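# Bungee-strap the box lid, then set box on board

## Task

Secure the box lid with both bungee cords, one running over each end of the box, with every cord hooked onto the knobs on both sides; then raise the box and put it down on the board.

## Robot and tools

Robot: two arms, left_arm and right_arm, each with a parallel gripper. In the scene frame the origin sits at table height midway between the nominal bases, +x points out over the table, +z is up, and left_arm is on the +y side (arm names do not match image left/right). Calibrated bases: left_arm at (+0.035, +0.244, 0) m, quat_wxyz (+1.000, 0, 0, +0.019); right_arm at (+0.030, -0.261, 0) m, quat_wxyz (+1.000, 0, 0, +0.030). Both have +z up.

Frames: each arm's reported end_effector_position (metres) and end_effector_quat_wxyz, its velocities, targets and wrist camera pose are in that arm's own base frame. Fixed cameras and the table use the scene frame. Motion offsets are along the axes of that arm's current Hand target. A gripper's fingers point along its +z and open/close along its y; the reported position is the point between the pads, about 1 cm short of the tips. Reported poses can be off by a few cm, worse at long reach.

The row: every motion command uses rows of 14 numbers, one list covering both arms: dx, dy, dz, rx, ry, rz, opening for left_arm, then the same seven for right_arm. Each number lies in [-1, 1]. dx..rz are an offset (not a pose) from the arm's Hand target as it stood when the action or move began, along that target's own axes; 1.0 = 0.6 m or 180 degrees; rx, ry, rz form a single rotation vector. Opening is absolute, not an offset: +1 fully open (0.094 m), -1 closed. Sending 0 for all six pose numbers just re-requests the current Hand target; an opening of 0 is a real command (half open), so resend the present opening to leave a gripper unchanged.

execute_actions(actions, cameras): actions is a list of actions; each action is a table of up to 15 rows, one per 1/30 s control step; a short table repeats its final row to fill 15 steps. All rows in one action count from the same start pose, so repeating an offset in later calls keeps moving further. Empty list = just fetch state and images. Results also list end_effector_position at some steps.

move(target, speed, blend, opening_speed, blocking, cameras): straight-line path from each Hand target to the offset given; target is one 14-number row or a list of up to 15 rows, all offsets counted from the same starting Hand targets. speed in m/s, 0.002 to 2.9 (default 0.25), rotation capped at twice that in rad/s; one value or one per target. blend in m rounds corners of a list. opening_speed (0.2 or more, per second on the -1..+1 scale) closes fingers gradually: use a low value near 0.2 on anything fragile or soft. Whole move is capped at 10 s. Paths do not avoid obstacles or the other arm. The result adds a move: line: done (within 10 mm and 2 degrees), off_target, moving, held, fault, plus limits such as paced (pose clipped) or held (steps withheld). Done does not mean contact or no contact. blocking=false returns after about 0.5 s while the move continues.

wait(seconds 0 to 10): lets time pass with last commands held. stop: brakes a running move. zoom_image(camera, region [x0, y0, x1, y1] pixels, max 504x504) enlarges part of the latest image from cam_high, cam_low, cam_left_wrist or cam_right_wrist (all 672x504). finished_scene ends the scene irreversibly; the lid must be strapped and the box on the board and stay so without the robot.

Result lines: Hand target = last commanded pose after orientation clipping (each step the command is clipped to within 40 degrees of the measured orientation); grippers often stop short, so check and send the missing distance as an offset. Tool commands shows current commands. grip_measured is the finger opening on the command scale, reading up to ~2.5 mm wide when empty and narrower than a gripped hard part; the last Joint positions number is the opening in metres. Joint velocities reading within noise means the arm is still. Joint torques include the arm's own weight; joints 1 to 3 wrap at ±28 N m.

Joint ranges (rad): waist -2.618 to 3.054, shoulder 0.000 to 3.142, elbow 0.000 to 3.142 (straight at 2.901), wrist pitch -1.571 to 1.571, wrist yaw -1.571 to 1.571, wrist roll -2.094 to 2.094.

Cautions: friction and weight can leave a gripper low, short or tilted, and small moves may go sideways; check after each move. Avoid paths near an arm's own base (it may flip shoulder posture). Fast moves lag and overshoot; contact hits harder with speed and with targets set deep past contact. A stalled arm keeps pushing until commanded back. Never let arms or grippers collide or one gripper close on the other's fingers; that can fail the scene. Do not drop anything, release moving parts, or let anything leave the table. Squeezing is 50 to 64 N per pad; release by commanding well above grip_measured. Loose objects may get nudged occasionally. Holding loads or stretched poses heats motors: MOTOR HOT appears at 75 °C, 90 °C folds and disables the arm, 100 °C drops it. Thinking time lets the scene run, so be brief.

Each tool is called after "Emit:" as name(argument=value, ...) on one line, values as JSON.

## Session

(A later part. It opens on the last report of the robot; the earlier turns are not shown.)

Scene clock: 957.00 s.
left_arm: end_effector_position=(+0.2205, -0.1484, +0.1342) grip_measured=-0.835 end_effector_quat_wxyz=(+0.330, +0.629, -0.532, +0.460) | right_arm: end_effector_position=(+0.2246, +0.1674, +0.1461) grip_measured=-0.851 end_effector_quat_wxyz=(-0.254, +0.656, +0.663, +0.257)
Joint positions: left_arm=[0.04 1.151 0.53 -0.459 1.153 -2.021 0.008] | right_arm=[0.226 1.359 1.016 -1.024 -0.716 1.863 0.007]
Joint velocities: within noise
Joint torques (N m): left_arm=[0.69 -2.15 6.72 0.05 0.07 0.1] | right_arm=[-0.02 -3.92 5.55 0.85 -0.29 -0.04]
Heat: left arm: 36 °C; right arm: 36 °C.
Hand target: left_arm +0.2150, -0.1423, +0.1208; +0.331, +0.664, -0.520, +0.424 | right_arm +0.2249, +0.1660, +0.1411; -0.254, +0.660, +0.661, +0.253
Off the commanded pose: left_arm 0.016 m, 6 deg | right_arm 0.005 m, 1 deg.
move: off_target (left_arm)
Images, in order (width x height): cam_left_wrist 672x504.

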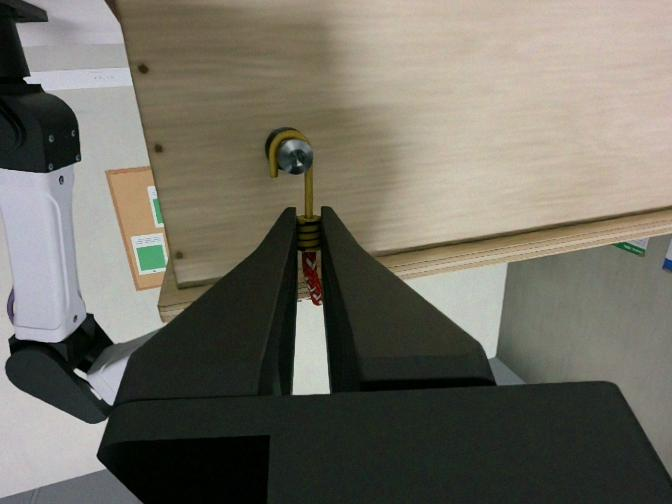

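Emit:
move(target=[0.0120, -0.0050, -0.0050, 0,0,0,-1, 0,0,0,0,0,0,-1], speed=0.05, cameras=["cam_left_wrist", "cam_right_wrist"])

Emit:
zoom_image(camera="cam_left_wrist", region=[220, 110, 360, 250])

Scene clock: 960.67 s.
left_arm: end_effector_position=(+0.2195, -0.1475, +0.1361) grip_measured=-0.835 end_effector_quat_wxyz=(+0.333, +0.638, -0.529, +0.450) | right_arm: end_effector_position=(+0.2246, +0.1674, +0.1461) grip_measured=-0.851 end_effector_quat_wxyz=(-0.254, +0.656, +0.663, +0.257)
Joint positions: left_arm=[0.04 1.151 0.555 -0.516 1.14 -2.014 0.008] | right_arm=[0.226 1.359 1.016 -1.024 -0.716 1.863 0.007]
Joint velocities: within noise
Joint torques (N m): left_arm=[0.9 -1.92 7.69 0.19 0.22 0.12] | right_arm=[-0.03 -3.9 5.53 0.84 -0.3 -0.04]
Heat: left arm: 36 °C; right arm: 36 °C.
Hand target: left_arm +0.2180, -0.1418, +0.1286; +0.331, +0.664, -0.520, +0.424 | right_arm +0.2249, +0.1660, +0.1411; -0.254, +0.660, +0.661, +0.253
Off the commanded pose: left_arm 0.009 m, 4 deg | right_arm 0.005 m, 1 deg.
move: off_target (left_arm)
Images, in order (width x height): cam_left_wrist 672x504, cam_right_wrist 672x504.

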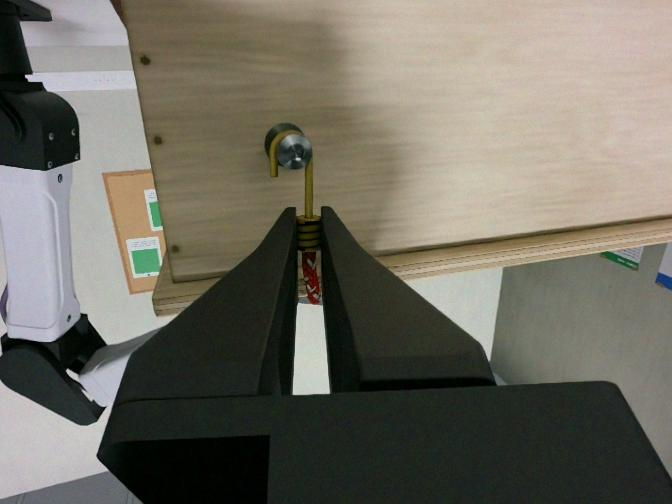

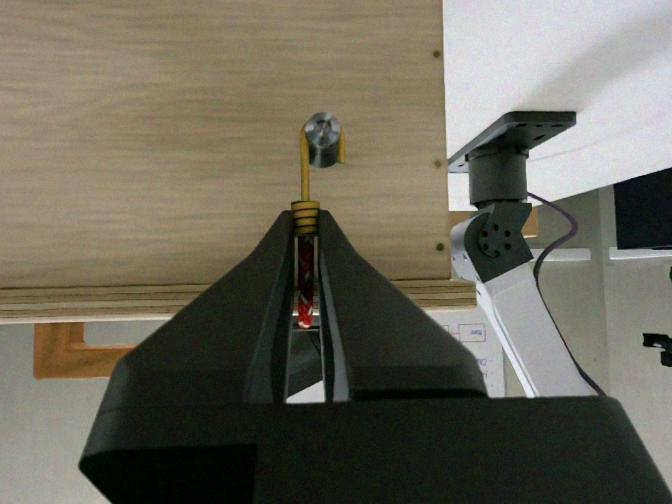

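Scaled by 3.600.

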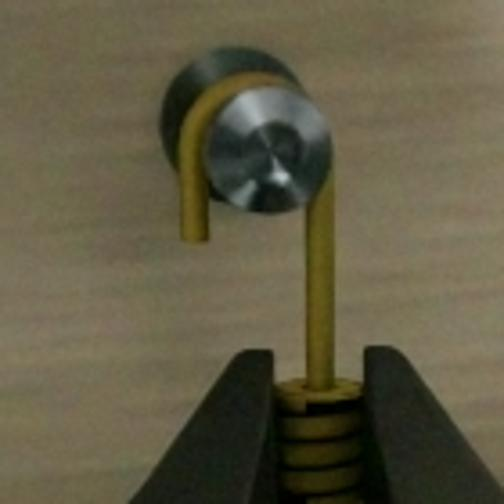

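Emit:
move(target=[0, 0, 0, 0,0,0,-0.62, 0,0,0,0,0,0,-1], speed=0.05, opening_speed=0.3, cameras=["cam_left_wrist", "cam_right_wrist", "cam_low"])

Emit:
zoom_image(camera="cam_left_wrist", region=[220, 90, 400, 270])

Scene clock: 963.30 s.
left_arm: end_effector_position=(+0.2146, -0.1438, +0.1262) grip_measured=-0.623 end_effector_quat_wxyz=(+0.335, +0.662, -0.520, +0.424) | right_arm: end_effector_position=(+0.2246, +0.1674, +0.1461) grip_measured=-0.851 end_effector_quat_wxyz=(-0.254, +0.656, +0.663, +0.257)
Joint positions: left_arm=[0.045 1.156 0.555 -0.575 1.103 -2.01 0.018] | right_arm=[0.226 1.359 1.016 -1.024 -0.716 1.863 0.007]
Joint velocities: within noise
Joint torques (N m): left_arm=[0.54 -1.92 7.95 0.73 0.6 0.13] | right_arm=[-0.02 -3.92 5.55 0.85 -0.29 -0.03]
Heat: left arm: 36 °C; right arm: 36 °C.
Hand target: left_arm +0.2180, -0.1418, +0.1287; +0.331, +0.664, -0.520, +0.424 | right_arm +0.2249, +0.1660, +0.1411; -0.254, +0.660, +0.661, +0.253
Off the commanded pose: left_arm 0.005 m, 0 deg | right_arm 0.005 m, 1 deg.
move: done
Images, in order (width x height): cam_low 672x504, cam_left_wrist 672x504, cam_right_wrist 672x504.

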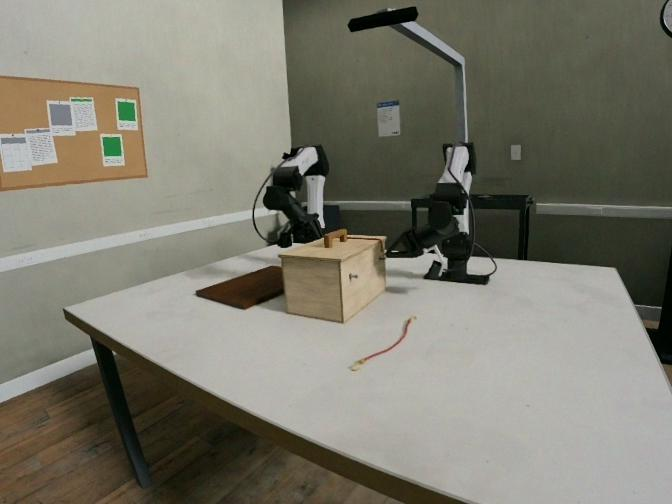

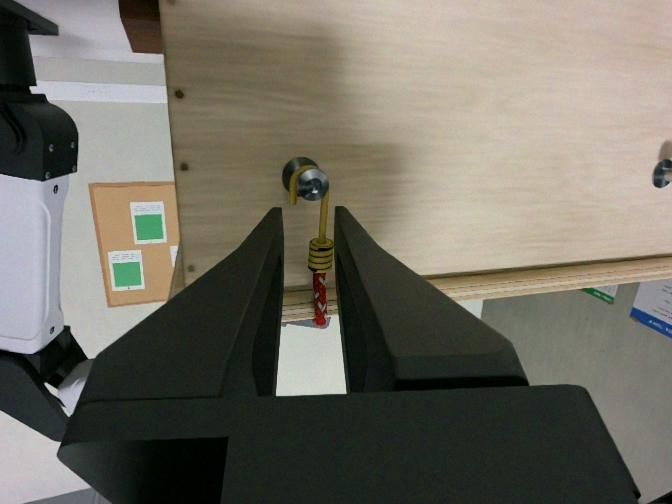

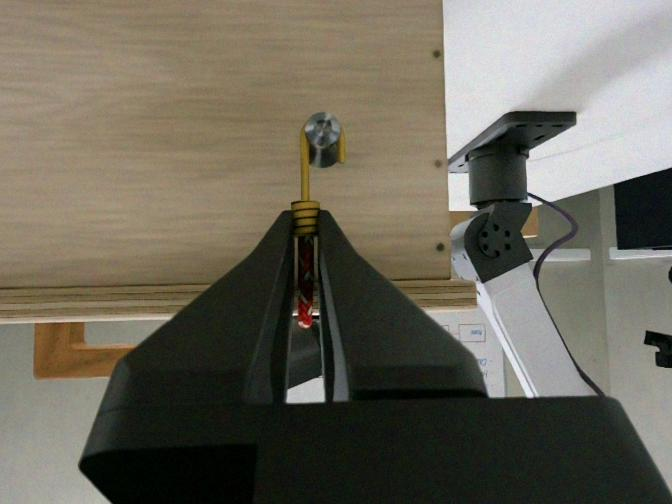

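Scaled by 2.800.

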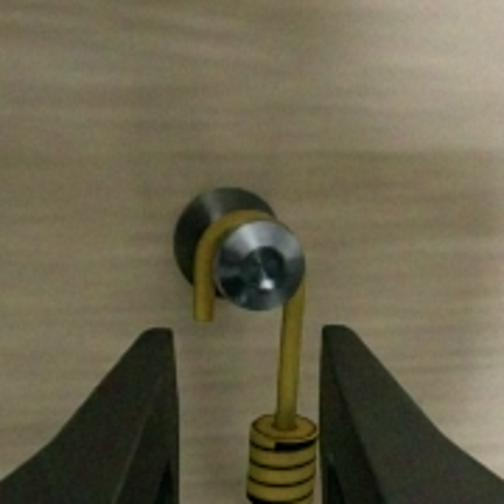

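Emit:
move(target=[[0, 0, -0.05, 0,0,0,-0.45, 0,0,0,0,0,0,-1],[0.03, 0, -0.16, 0,0,0,-0.45, 0,0,0,0,0,0,-1]], speed=0.08, opening_speed=0.5, cameras=["cam_left_wrist", "cam_right_wrist", "cam_low"])

Scene clock: 967.47 s.
left_arm: end_effector_position=(+0.1967, -0.0683, +0.1779) grip_measured=-0.453 end_effector_quat_wxyz=(+0.324, +0.677, -0.509, +0.421) | right_arm: end_effector_position=(+0.2246, +0.1674, +0.1461) grip_measured=-0.851 end_effector_quat_wxyz=(-0.254, +0.656, +0.663, +0.257)
Joint positions: left_arm=[0.48 1.331 0.894 -1.542 1.077 -1.126 0.026] | right_arm=[0.226 1.359 1.016 -1.024 -0.716 1.863 0.007]
Joint velocities: within noise
Joint torques (N m): left_arm=[0.55 -3.7 7.87 -0.69 0.64 0.16] | right_arm=[-0.03 -3.92 5.55 0.85 -0.3 -0.03]
Heat: left arm: 37 °C; right arm: 36 °C.
Hand target: left_arm +0.1987, -0.0647, +0.1853; +0.331, +0.664, -0.519, +0.424 | right_arm +0.2249, +0.1660, +0.1411; -0.254, +0.660, +0.661, +0.253
Off the commanded pose: left_arm 0.008 m, 2 deg | right_arm 0.005 m, 1 deg.
joint sent to its limit (left arm) — joint 4 (wrist pitch), lower limit. The joint targets are off in orientation, not in position.
move: done
Images, in order (width x height): cam_low 672x504, cam_left_wrist 672x504, cam_right_wrist 672x504.

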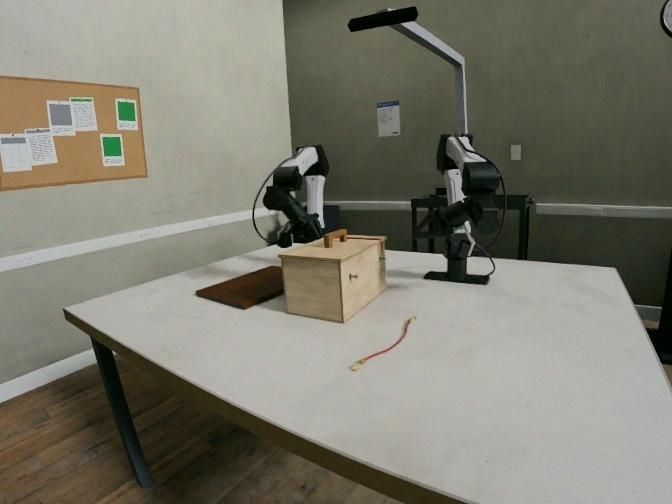

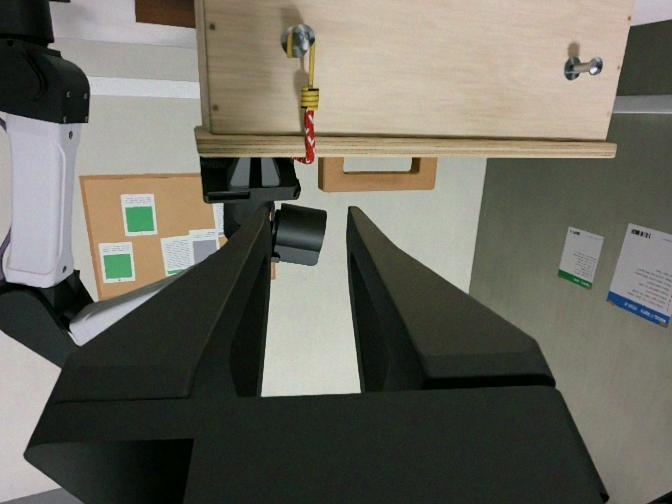

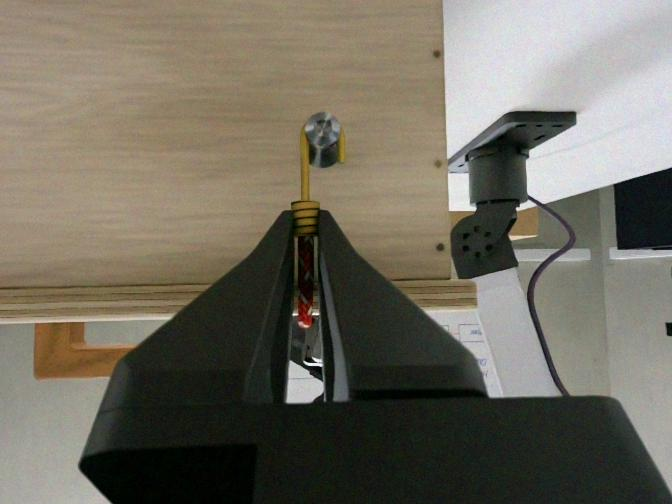

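Emit:
move(target=[0,0,0,0,0,0,-0.45, 0,0,0,0,0,0,-0.62], speed=0.05, opening_speed=0.3, cameras=["cam_right_wrist"])

Emit:
zoom_image(camera="cam_right_wrist", region=[240, 90, 420, 270])

Scene clock: 969.70 s.
left_arm: end_effector_position=(+0.1965, -0.0683, +0.1778) grip_measured=-0.453 end_effector_quat_wxyz=(+0.324, +0.677, -0.510, +0.421) | right_arm: end_effector_position=(+0.2248, +0.1675, +0.1461) grip_measured=-0.623 end_effector_quat_wxyz=(-0.254, +0.656, +0.663, +0.258)
Joint positions: left_arm=[0.48 1.331 0.894 -1.543 1.076 -1.124 0.026] | right_arm=[0.226 1.359 1.016 -1.023 -0.716 1.863 0.018]
Joint velocities: within noise
Joint torques (N m): left_arm=[0.54 -3.7 7.87 -0.67 0.63 0.11] | right_arm=[-0.02 -3.92 5.53 0.83 -0.3 -0.04]
Heat: left arm: 37 °C; right arm: 36 °C.
Hand target: left_arm +0.1987, -0.0646, +0.1853; +0.331, +0.664, -0.520, +0.424 | right_arm +0.2249, +0.1660, +0.1411; -0.254, +0.660, +0.661, +0.253
Off the commanded pose: left_arm 0.009 m, 2 deg | right_arm 0.005 m, 1 deg.
joint sent to its limit (left arm) — joint 4 (wrist pitch), lower limit. The joint targets are off in orientation, not in position.
move: done
Images, in order (width x height): cam_right_wrist 672x504.

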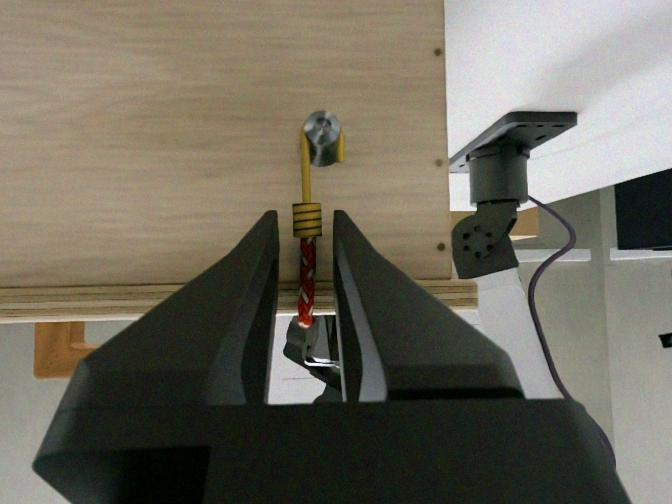

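Scaled by 2.800.

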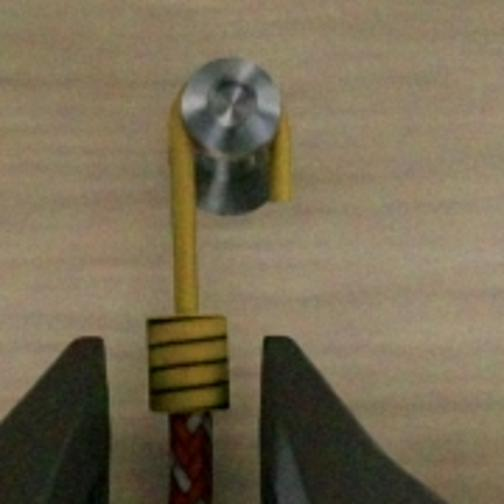

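Emit:
move(target=[[0,0,0,0,0,0,-0.45, 0,0,-0.05,0,0,0,-0.45],[0,0,0,0,0,0,-0.45, 0,0,-0.17,0,0,0,-0.45]], speed=0.1, opening_speed=0.5)

Emit:
zoom_image(camera="cam_high", region=[230, 120, 430, 290])

Scene clock: 973.67 s.
left_arm: end_effector_position=(+0.1965, -0.0683, +0.1778) grip_measured=-0.453 end_effector_quat_wxyz=(+0.324, +0.677, -0.510, +0.421) | right_arm: end_effector_position=(+0.2205, +0.0986, +0.2114) grip_measured=-0.453 end_effector_quat_wxyz=(-0.255, +0.663, +0.659, +0.247)
Joint positions: left_arm=[0.48 1.331 0.894 -1.543 1.076 -1.124 0.026] | right_arm=[-0.07 1.415 1.331 -1.562 -0.724 1.478 0.026]
Joint velocities: within noise
Joint torques (N m): left_arm=[0.51 -3.73 7.88 -0.67 0.62 0.11] | right_arm=[-0.28 -3.26 8.73 0.04 -0.41 -0.19]
Heat: left arm: 37 °C; right arm: 37 °C.
Hand target: left_arm +0.1987, -0.0647, +0.1853; +0.331, +0.664, -0.520, +0.424 | right_arm +0.2250, +0.0978, +0.2169; -0.254, +0.660, +0.661, +0.253
Off the commanded pose: left_arm 0.009 m, 2 deg | right_arm 0.007 m, 1 deg.
joint sent to its limit (left arm) — joint 4 (wrist pitch), lower limit. The joint targets are off in orientation, not in position.
move: done

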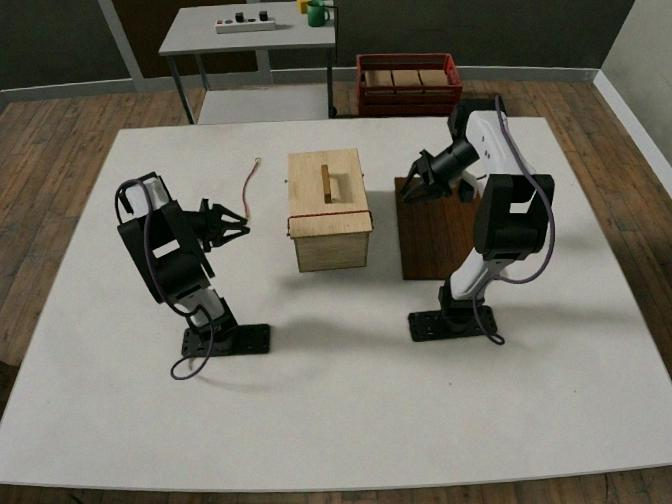

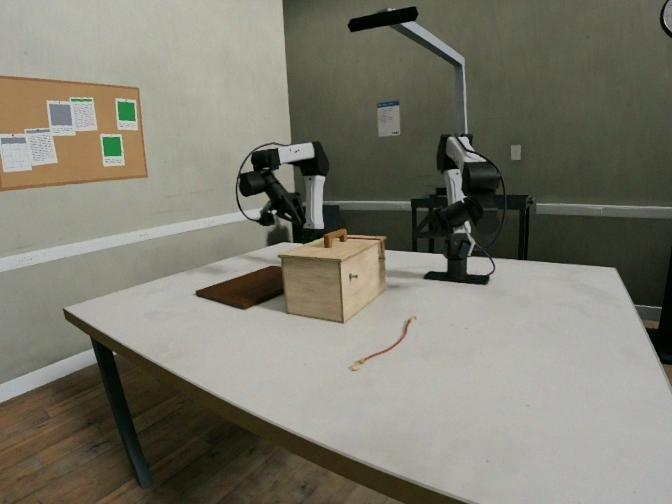

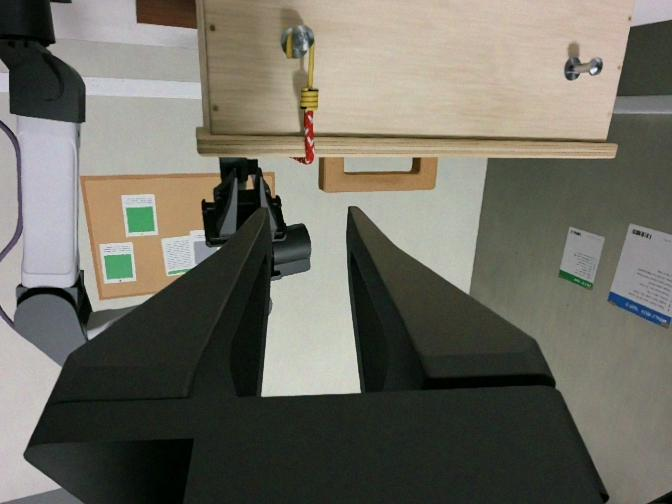

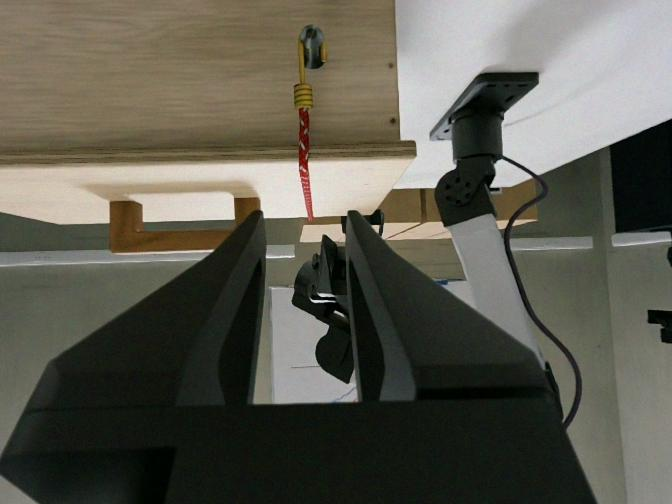

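Scaled by 2.520.

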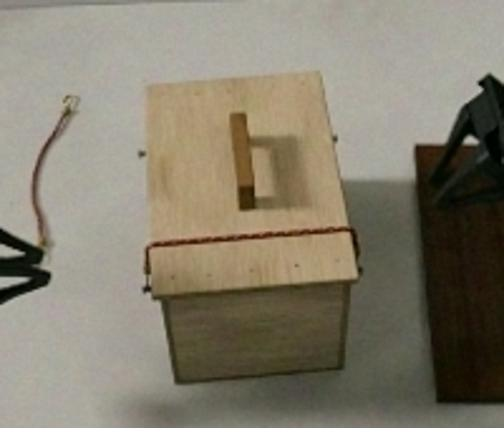

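Emit:
zoom_image(camera="cam_high", region=[225, 145, 285, 225])

Emit:
zoom_image(camera="cam_low", region=[330, 300, 430, 385])

Scaled by 6.300.

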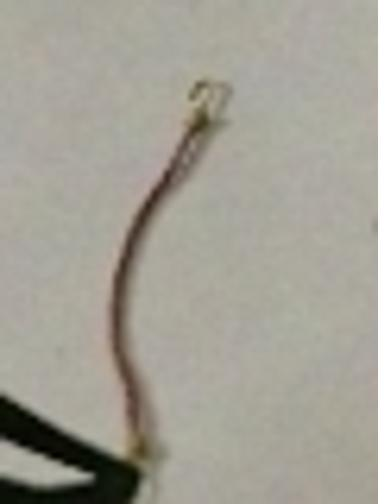

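Scaled by 5.040.

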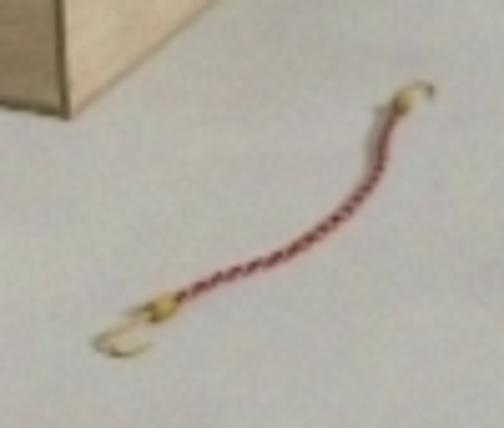

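Emit:
move(target=[[0.0962,-0.0120,-0.0882,0,0,0,-0.45,0,0,0,0,0,0,-0.45],[0.1515,-0.1010,-0.1275,-0.0442,-0.2037,0.3735,-0.45,0,0,0,0,0,0,-0.45],[0.1550,-0.2707,-0.1202,-0.1900,-0.3630,0.6001,-0.45,0,0,0,0,0,0,-0.45]], speed=0.3, blend=[0.02,0.02,0], cameras=["cam_left_wrist", "cam_high"])

Scene clock: 1006.73 s.
left_arm: end_effector_position=(+0.3451, -0.0004, +0.2975) grip_measured=-0.453 end_effector_quat_wxyz=(+0.251, -0.006, +0.968, -0.007) | right_arm: end_effector_position=(+0.2203, +0.0986, +0.2113) grip_measured=-0.453 end_effector_quat_wxyz=(-0.256, +0.662, +0.659, +0.247)
Joint positions: left_arm=[0.005 1.543 1.867 -1.388 0.013 -0.011 0.026] | right_arm=[-0.07 1.415 1.331 -1.563 -0.724 1.477 0.026]
Joint velocities: within noise
Joint torques (N m): left_arm=[-0.46 -5 6.97 1.46 0.04 0.15] | right_arm=[-0.28 -3.25 8.75 0.07 -0.42 -0.14]
Heat: left arm: 40 °C; right arm: 40 °C.
Hand target: left_arm +0.3498, -0.0001, +0.3003; +0.259, +0.000, +0.966, +0.000 | right_arm +0.2251, +0.0978, +0.2169; -0.254, +0.660, +0.661, +0.253
Off the commanded pose: left_arm 0.006 m, 1 deg | right_arm 0.007 m, 1 deg.
move: done
Images, in order (width x height): cam_high 672x504, cam_left_wrist 672x504.

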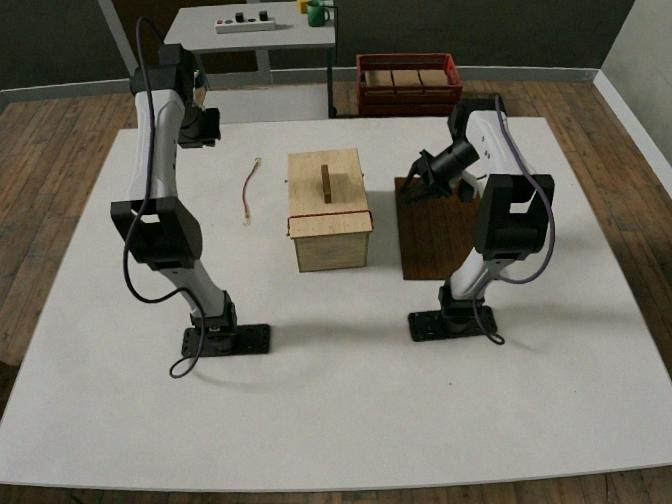

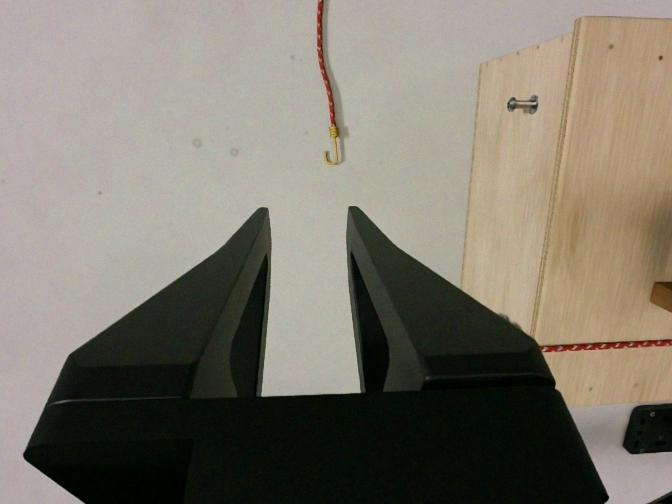

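Emit:
move(target=[0.0,0.0333,0.125,0,0,0,-0.2,0,0,0,0,0,0,-0.45], speed=0.25, cameras=["cam_left_wrist"])

Scene clock: 1009.87 s.
left_arm: end_effector_position=(+0.3859, +0.0198, +0.2367) grip_measured=-0.203 end_effector_quat_wxyz=(+0.256, -0.004, +0.967, +0.003) | right_arm: end_effector_position=(+0.2203, +0.0986, +0.2113) grip_measured=-0.453 end_effector_quat_wxyz=(-0.256, +0.662, +0.659, +0.247)
Joint positions: left_arm=[0.061 1.584 1.637 -1.107 0.022 0.047 0.037] | right_arm=[-0.07 1.415 1.331 -1.563 -0.724 1.477 0.026]
Joint velocities: within noise
Joint torques (N m): left_arm=[0.39 -6.71 6.04 1.53 0.28 0.14] | right_arm=[-0.28 -3.25 8.72 0.08 -0.41 -0.14]
Heat: left arm: 40 °C; right arm: 40 °C.
Hand target: left_arm +0.3874, +0.0199, +0.2353; +0.259, +0.000, +0.966, +0.000 | right_arm +0.2251, +0.0978, +0.2169; -0.254, +0.660, +0.661, +0.253
Off the commanded pose: left_arm 0.002 m, 1 deg | right_arm 0.007 m, 1 deg.
move: done
Images, in order (width x height): cam_left_wrist 672x504.

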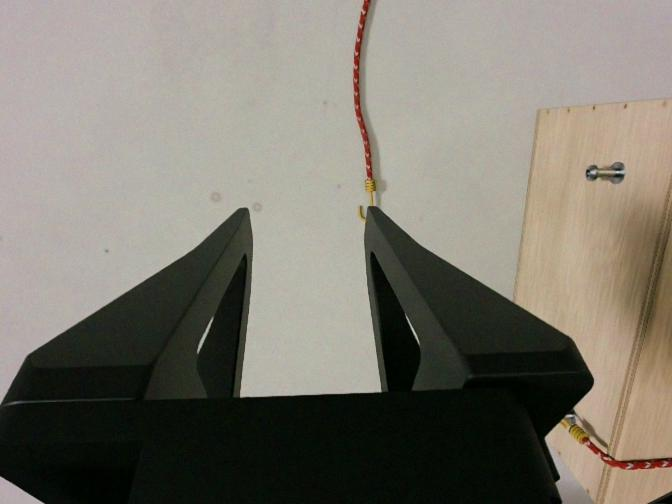

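Emit:
move(target=[-0.1331,-0.0665,0.1448,0,0,0,-0.2,0,0,0,0,0,0,-0.45], speed=0.25, cameras=["cam_left_wrist"])

Scene clock: 1011.87 s.
left_arm: end_effector_position=(+0.4953, -0.0208, +0.1915) grip_measured=-0.203 end_effector_quat_wxyz=(+0.249, +0.005, +0.968, -0.005) | right_arm: end_effector_position=(+0.2203, +0.0986, +0.2113) grip_measured=-0.453 end_effector_quat_wxyz=(-0.256, +0.662, +0.659, +0.247)
Joint positions: left_arm=[-0.045 2.003 1.977 -1.041 -0.01 -0.033 0.037] | right_arm=[-0.07 1.415 1.331 -1.563 -0.724 1.477 0.026]
Joint velocities: within noise
Joint torques (N m): left_arm=[-0.35 -9.84 9.77 1.31 0.01 -0.05] | right_arm=[-0.29 -3.25 8.73 0.08 -0.42 -0.14]
Heat: left arm: 40 °C; right arm: 40 °C.
Hand target: left_arm +0.5000, -0.0200, +0.2002; +0.259, +0.000, +0.966, +0.000 | right_arm +0.2251, +0.0978, +0.2169; -0.254, +0.660, +0.661, +0.253
Off the commanded pose: left_arm 0.010 m, 1 deg | right_arm 0.007 m, 1 deg.
move: done
Images, in order (width x height): cam_left_wrist 672x504.

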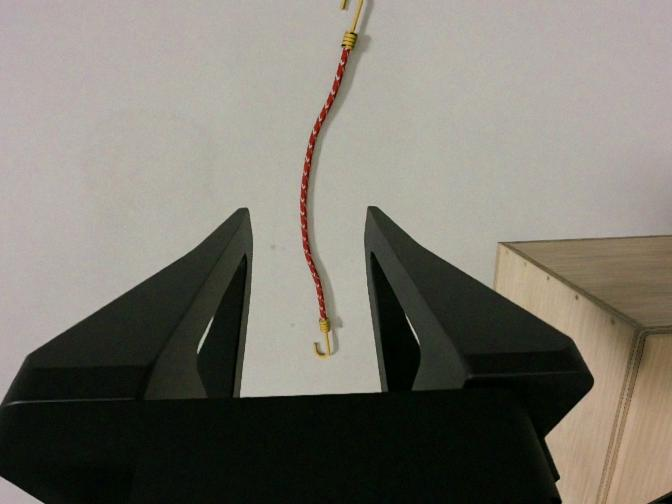

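Emit:
move(target=[-0.0353,-0.0533,0.1555,0.0436,0.0277,0.0837,-0.2,0,0,0,0,0,0,-0.45], speed=0.2, cameras=["cam_left_wrist"])

Emit:
zoom_image(camera="cam_left_wrist", region=[250, 60, 400, 210])

Scene clock: 1019.80 s.
left_arm: end_effector_position=(+0.5614, -0.0464, +0.1279) grip_measured=-0.203 end_effector_quat_wxyz=(+0.210, +0.135, +0.968, -0.027) | right_arm: end_effector_position=(+0.2203, +0.0986, +0.2113) grip_measured=-0.453 end_effector_quat_wxyz=(-0.256, +0.662, +0.659, +0.247)
Joint positions: left_arm=[-0.056 2.432 2.459 -1.18 0.087 0.203 0.037] | right_arm=[-0.07 1.415 1.331 -1.563 -0.724 1.477 0.026]
Joint velocities: within noise
Joint torques (N m): left_arm=[-0.49 -11.84 9.57 1.1 0.32 0.15] | right_arm=[-0.28 -3.26 8.73 0.08 -0.42 -0.14]
Heat: left arm: 41 °C; right arm: 41 °C.
Hand target: left_arm +0.5650, -0.0519, +0.1300; +0.214, +0.144, +0.966, -0.032 | right_arm +0.2251, +0.0978, +0.2169; -0.254, +0.660, +0.661, +0.253
Off the commanded pose: left_arm 0.007 m, 1 deg | right_arm 0.007 m, 1 deg.
move: done
Images, in order (width x height): cam_left_wrist 672x504.

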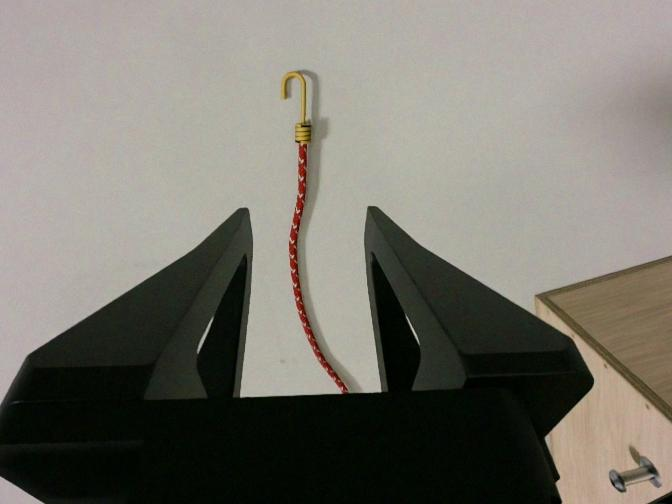

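Scaled by 3.360.

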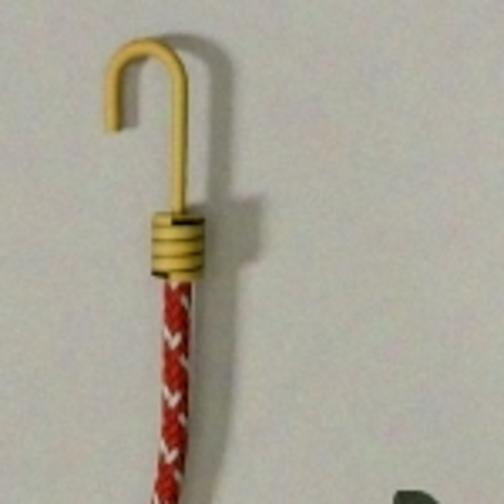

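Emit:
move(target=[0.0262,0.0017,0.1313,0,0,0,-0.3,0,0,0,0,0,0,-0.45], speed=0.15, cameras=["cam_left_wrist"])

Emit:
zoom_image(camera="cam_left_wrist", region=[230, 90, 380, 240])

Scene clock: 1026.87 s.
left_arm: end_effector_position=(+0.5824, -0.0504, +0.0553) grip_measured=-0.297 end_effector_quat_wxyz=(+0.212, +0.137, +0.967, -0.028) | right_arm: end_effector_position=(+0.2203, +0.0986, +0.2113) grip_measured=-0.453 end_effector_quat_wxyz=(-0.256, +0.662, +0.659, +0.247)
Joint positions: left_arm=[-0.061 2.501 2.292 -0.939 0.087 0.203 0.033] | right_arm=[-0.07 1.415 1.331 -1.563 -0.724 1.477 0.026]
Joint velocities: within noise
Joint torques (N m): left_arm=[-0.68 -13.5 6.45 1.37 0.28 0.09] | right_arm=[-0.28 -3.25 8.72 0.07 -0.41 -0.14]
Heat: left arm: 43 °C; right arm: 41 °C.
Hand target: left_arm +0.5836, -0.0565, +0.0521; +0.214, +0.144, +0.966, -0.032 | right_arm +0.2251, +0.0978, +0.2169; -0.254, +0.660, +0.661, +0.253
Off the commanded pose: left_arm 0.007 m, 1 deg | right_arm 0.007 m, 1 deg.
move: done
Images, in order (width x height): cam_left_wrist 672x504.

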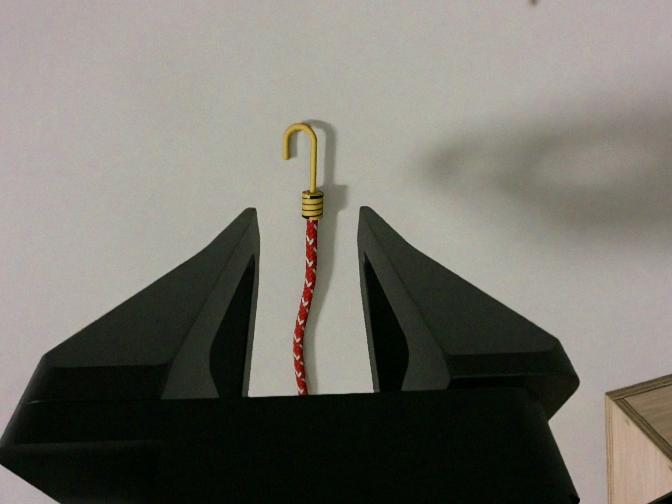

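Scaled by 3.360.

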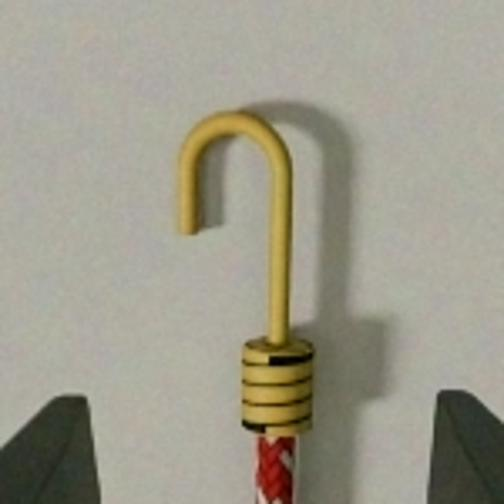

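Emit:
move(target=[0.0293,-0.0058,0.0570,0,0,0,-0.3,0,0,0,0,0,0,-0.45], speed=0.06, cameras=["cam_left_wrist"])

Emit:
zoom_image(camera="cam_left_wrist", region=[220, 100, 400, 280])

Scene clock: 1032.07 s.
left_arm: end_effector_position=(+0.5823, -0.0544, +0.0197) grip_measured=-0.297 end_effector_quat_wxyz=(+0.216, +0.141, +0.966, -0.028) | right_arm: end_effector_position=(+0.2203, +0.0986, +0.2113) grip_measured=-0.453 end_effector_quat_wxyz=(-0.256, +0.662, +0.659, +0.247)
Joint positions: left_arm=[-0.067 2.501 2.147 -0.786 0.087 0.203 0.033] | right_arm=[-0.07 1.415 1.331 -1.563 -0.724 1.477 0.026]
Joint velocities: within noise
Joint torques (N m): left_arm=[-0.61 -13.49 5.75 1.37 0.25 0.03] | right_arm=[-0.28 -3.23 8.72 0.07 -0.42 -0.14]
Heat: left arm: 47 °C; right arm: 41 °C.
Hand target: left_arm +0.5811, -0.0595, +0.0136; +0.214, +0.144, +0.966, -0.032 | right_arm +0.2251, +0.0978, +0.2169; -0.254, +0.660, +0.661, +0.253
Off the commanded pose: left_arm 0.008 m, 1 deg | right_arm 0.007 m, 1 deg.
move: done
Images, in order (width x height): cam_left_wrist 672x504.

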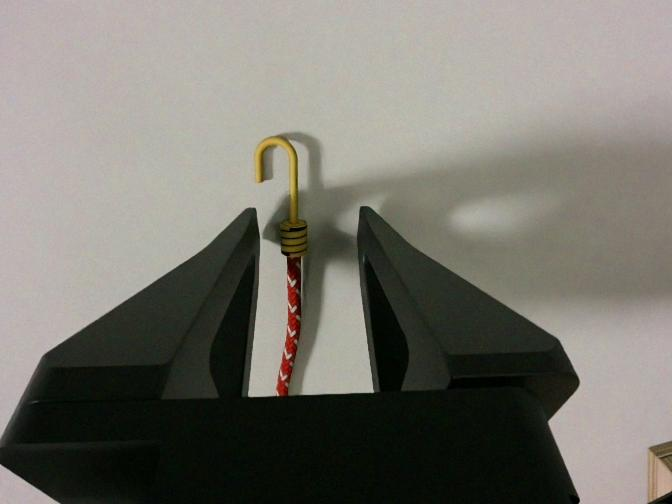

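Scaled by 2.800.

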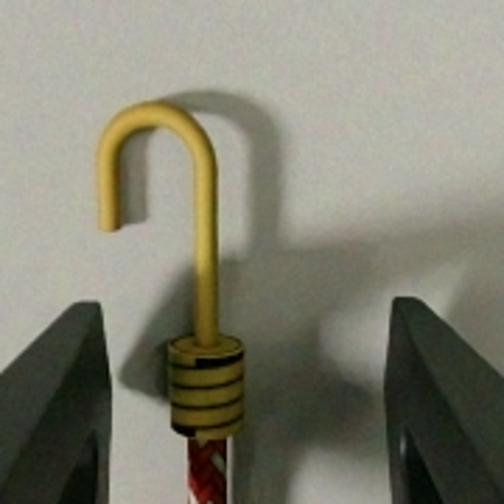

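Emit:
move(target=[0.0135,0.0082,0.0120,0,0,0,-0.3,0,0,0,0,0,0,-0.45], speed=0.04, cameras=["cam_left_wrist"])

Emit:
zoom_image(camera="cam_left_wrist", region=[220, 100, 400, 280])

Scene clock: 1035.80 s.
left_arm: end_effector_position=(+0.5884, -0.0560, +0.0158) grip_measured=-0.297 end_effector_quat_wxyz=(+0.233, +0.142, +0.962, -0.030) | right_arm: end_effector_position=(+0.2203, +0.0986, +0.2113) grip_measured=-0.453 end_effector_quat_wxyz=(-0.256, +0.662, +0.659, +0.247)
Joint positions: left_arm=[-0.067 2.499 2.111 -0.718 0.095 0.203 0.033] | right_arm=[-0.07 1.415 1.331 -1.563 -0.724 1.477 0.026]
Joint velocities: within noise
Joint torques (N m): left_arm=[0.32 -13.86 4.51 1.21 0.23 0.14] | right_arm=[-0.29 -3.26 8.75 0.07 -0.42 -0.14]
Heat: left arm: 49 °C; right arm: 41 °C.
Hand target: left_arm +0.5785, -0.0536, +0.0037; +0.214, +0.144, +0.966, -0.032 | right_arm +0.2251, +0.0978, +0.2169; -0.254, +0.660, +0.661, +0.253
Off the commanded pose: left_arm 0.016 m, 2 deg | right_arm 0.007 m, 1 deg.
move: off_target (left_arm)
Images, in order (width x height): cam_left_wrist 672x504.

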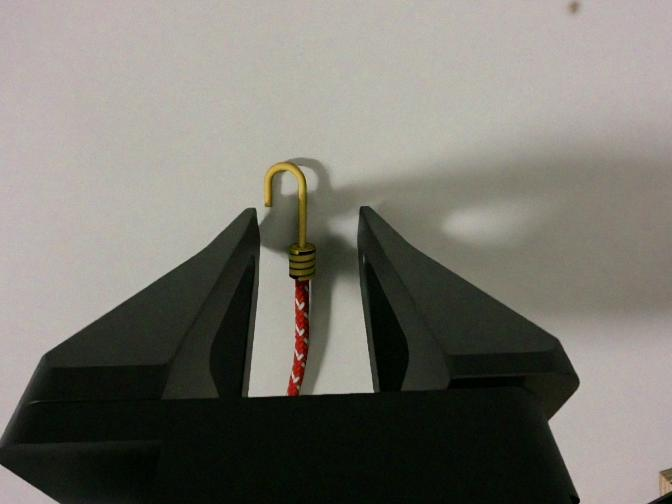

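Scaled by 2.800.

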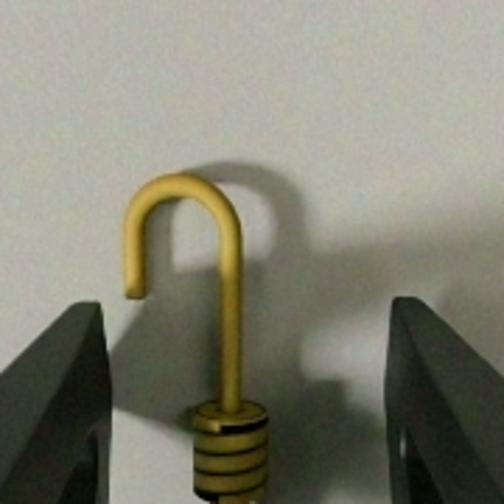

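Emit:
move(target=[0.0130,0.0020,-0.0080,0,0,0,-0.3,0,0,0,0,0,0,-0.45], speed=0.04, cameras=["cam_left_wrist"])

Emit:
zoom_image(camera="cam_left_wrist", region=[220, 100, 400, 280])

Scene clock: 1039.13 s.
left_arm: end_effector_position=(+0.5877, -0.0548, +0.0158) grip_measured=-0.297 end_effector_quat_wxyz=(+0.246, +0.141, +0.958, -0.031) | right_arm: end_effector_position=(+0.2203, +0.0986, +0.2113) grip_measured=-0.453 end_effector_quat_wxyz=(-0.256, +0.662, +0.659, +0.247)
Joint positions: left_arm=[-0.064 2.468 2.042 -0.653 0.1 0.204 0.033] | right_arm=[-0.07 1.415 1.331 -1.563 -0.724 1.477 0.026]
Joint velocities: within noise
Joint torques (N m): left_arm=[0.53 -14.52 4.37 0.83 0.23 0.19] | right_arm=[-0.29 -3.26 8.75 0.07 -0.42 -0.14]
Heat: left arm: 50 °C; right arm: 41 °C.
Hand target: left_arm +0.5701, -0.0497, +0.0046; +0.214, +0.144, +0.966, -0.032 | right_arm +0.2251, +0.0978, +0.2169; -0.254, +0.660, +0.661, +0.253
Off the commanded pose: left_arm 0.021 m, 4 deg | right_arm 0.007 m, 1 deg.
move: off_target (left_arm)
Images, in order (width x height): cam_left_wrist 672x504.

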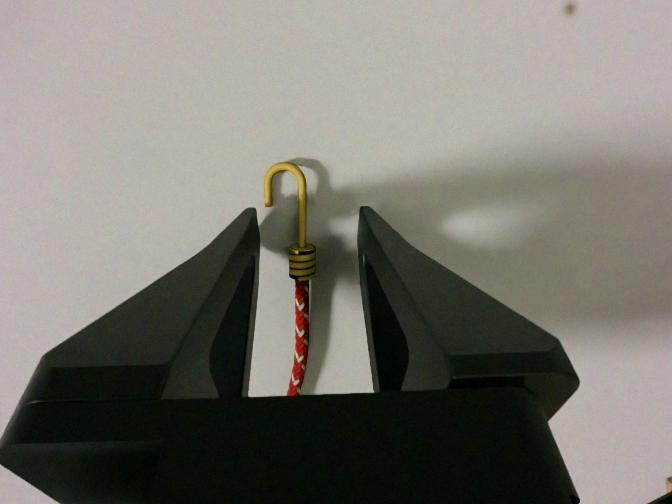

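Scaled by 2.800.

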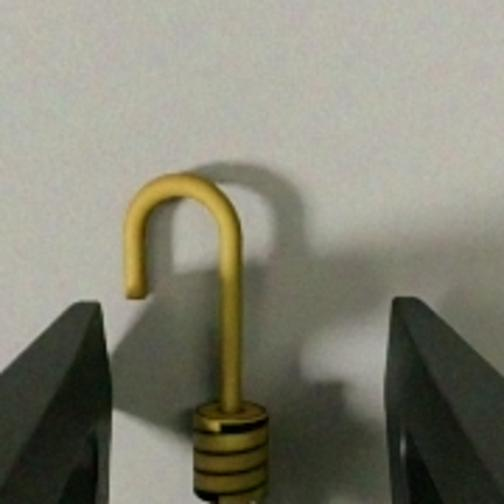

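Emit:
move(target=[-0.0165,-0.0072,-0.0060,0,0,0,-0.3,0,0,0,0,0,0,-0.45], speed=0.04, cameras=["cam_left_wrist"])

Emit:
zoom_image(camera="cam_left_wrist", region=[220, 100, 400, 280])

Scene clock: 1045.33 s.
left_arm: end_effector_position=(+0.5830, -0.0546, +0.0165) grip_measured=-0.297 end_effector_quat_wxyz=(+0.234, +0.141, +0.961, -0.032) | right_arm: end_effector_position=(+0.2203, +0.0986, +0.2113) grip_measured=-0.453 end_effector_quat_wxyz=(-0.256, +0.662, +0.659, +0.247)
Joint positions: left_arm=[-0.064 2.468 2.056 -0.691 0.1 0.204 0.033] | right_arm=[-0.07 1.415 1.331 -1.563 -0.724 1.477 0.026]
Joint velocities: within noise
Joint torques (N m): left_arm=[-0.4 -12.9 8.39 0.75 0.15 0.08] | right_arm=[-0.28 -3.25 8.73 0.07 -0.41 -0.14]
Heat: left arm: 54 °C; right arm: 42 °C.
Hand target: left_arm +0.5759, -0.0560, +0.0120; +0.214, +0.144, +0.966, -0.032 | right_arm +0.2251, +0.0978, +0.2169; -0.254, +0.660, +0.661, +0.253
Off the commanded pose: left_arm 0.008 m, 2 deg | right_arm 0.007 m, 1 deg.
move: done
Images, in order (width x height): cam_left_wrist 672x504.

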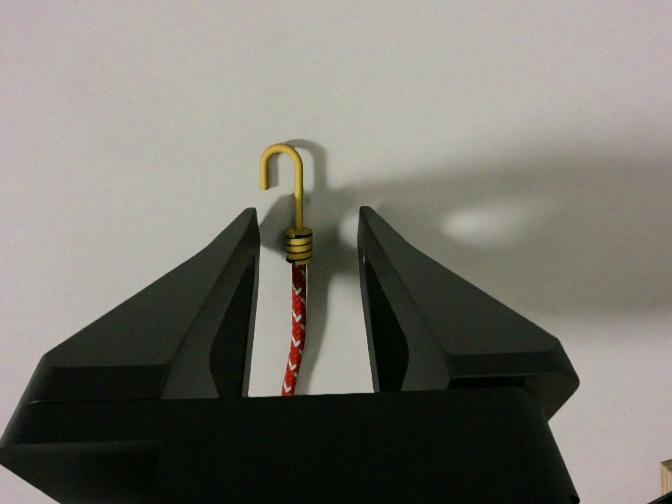

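Scaled by 2.800.

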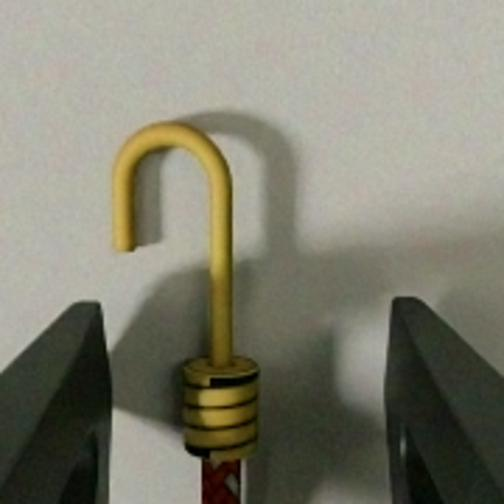

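Emit:
move(target=[0.0150,0.0055,-0.0040,0,0,0,-0.3,0,0,0,0,0,0,-0.45], speed=0.04, cameras=["cam_left_wrist"])

Emit:
zoom_image(camera="cam_left_wrist", region=[220, 100, 400, 280])

Scene clock: 1047.60 s.
left_arm: end_effector_position=(+0.5824, -0.0545, +0.0160) grip_measured=-0.297 end_effector_quat_wxyz=(+0.238, +0.142, +0.960, -0.032) | right_arm: end_effector_position=(+0.2203, +0.0986, +0.2113) grip_measured=-0.453 end_effector_quat_wxyz=(-0.256, +0.662, +0.659, +0.247)
Joint positions: left_arm=[-0.064 2.458 2.034 -0.672 0.1 0.206 0.033] | right_arm=[-0.07 1.415 1.331 -1.563 -0.724 1.477 0.026]
Joint velocities: within noise
Joint torques (N m): left_arm=[0.46 -14.91 4.56 0.9 0.2 0.16] | right_arm=[-0.28 -3.25 8.73 0.07 -0.41 -0.14]
Heat: left arm: 55 °C; right arm: 42 °C.
Hand target: left_arm +0.5681, -0.0502, +0.0104; +0.214, +0.144, +0.966, -0.032 | right_arm +0.2251, +0.0978, +0.2169; -0.254, +0.660, +0.661, +0.253
Off the commanded pose: left_arm 0.016 m, 3 deg | right_arm 0.007 m, 1 deg.
move: off_target (left_arm)
Images, in order (width x height): cam_left_wrist 672x504.

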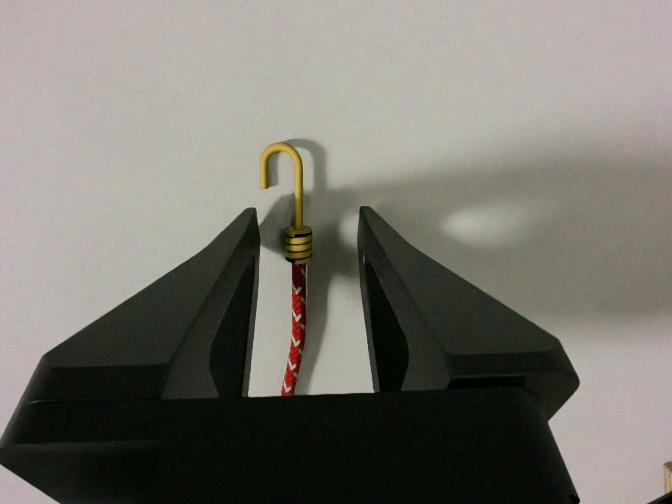

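Scaled by 2.800.

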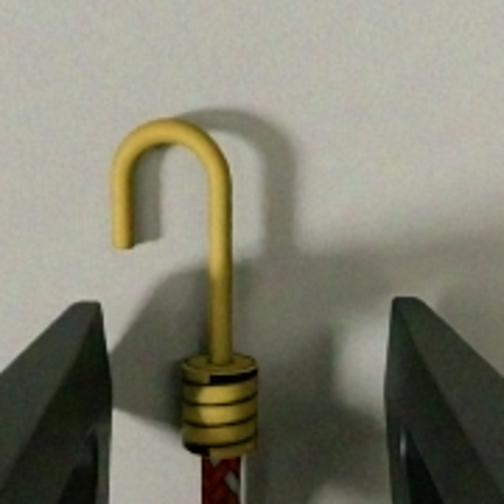

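Emit:
move(target=[-0.0238,-0.0035,-0.0150,0,0,0,-0.3,0,0,0,0,0,0,-0.45], speed=0.08, cameras=["cam_left_wrist"])

Emit:
zoom_image(camera="cam_left_wrist", region=[220, 100, 400, 280])

Scene clock: 1051.50 s.
left_arm: end_effector_position=(+0.5693, -0.0537, +0.0190) grip_measured=-0.297 end_effector_quat_wxyz=(+0.205, +0.142, +0.968, -0.034) | right_arm: end_effector_position=(+0.2203, +0.0986, +0.2113) grip_measured=-0.453 end_effector_quat_wxyz=(-0.256, +0.662, +0.659, +0.247)
Joint positions: left_arm=[-0.064 2.458 2.074 -0.778 0.1 0.206 0.033] | right_arm=[-0.07 1.415 1.331 -1.563 -0.724 1.477 0.026]
Joint velocities: within noise
Joint torques (N m): left_arm=[-0.21 -12.71 9.83 1.12 0.16 0.07] | right_arm=[-0.28 -3.26 8.75 0.08 -0.41 -0.14]
Heat: left arm: 54 °C; right arm: 42 °C.
Hand target: left_arm +0.5763, -0.0548, +0.0248; +0.214, +0.144, +0.966, -0.032 | right_arm +0.2251, +0.0978, +0.2169; -0.254, +0.660, +0.661, +0.253
Off the commanded pose: left_arm 0.009 m, 1 deg | right_arm 0.007 m, 1 deg.
move: done
Images, in order (width x height): cam_left_wrist 672x504.

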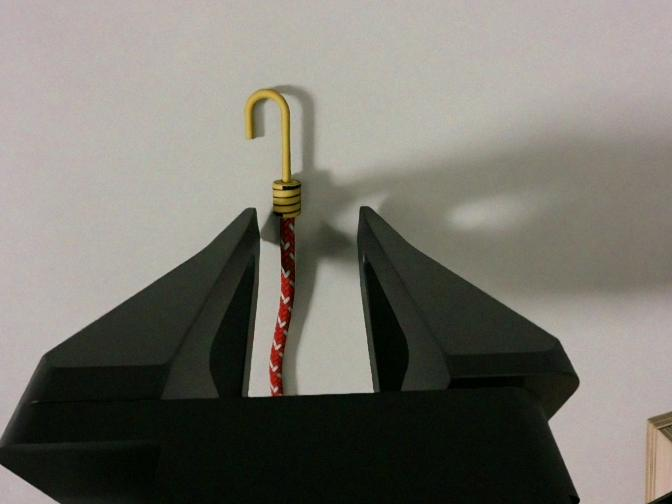

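Scaled by 2.800.

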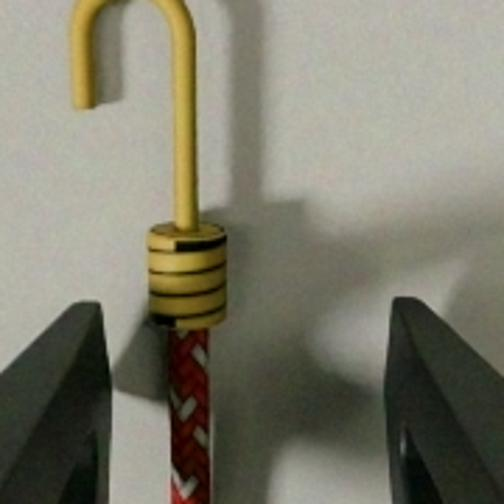

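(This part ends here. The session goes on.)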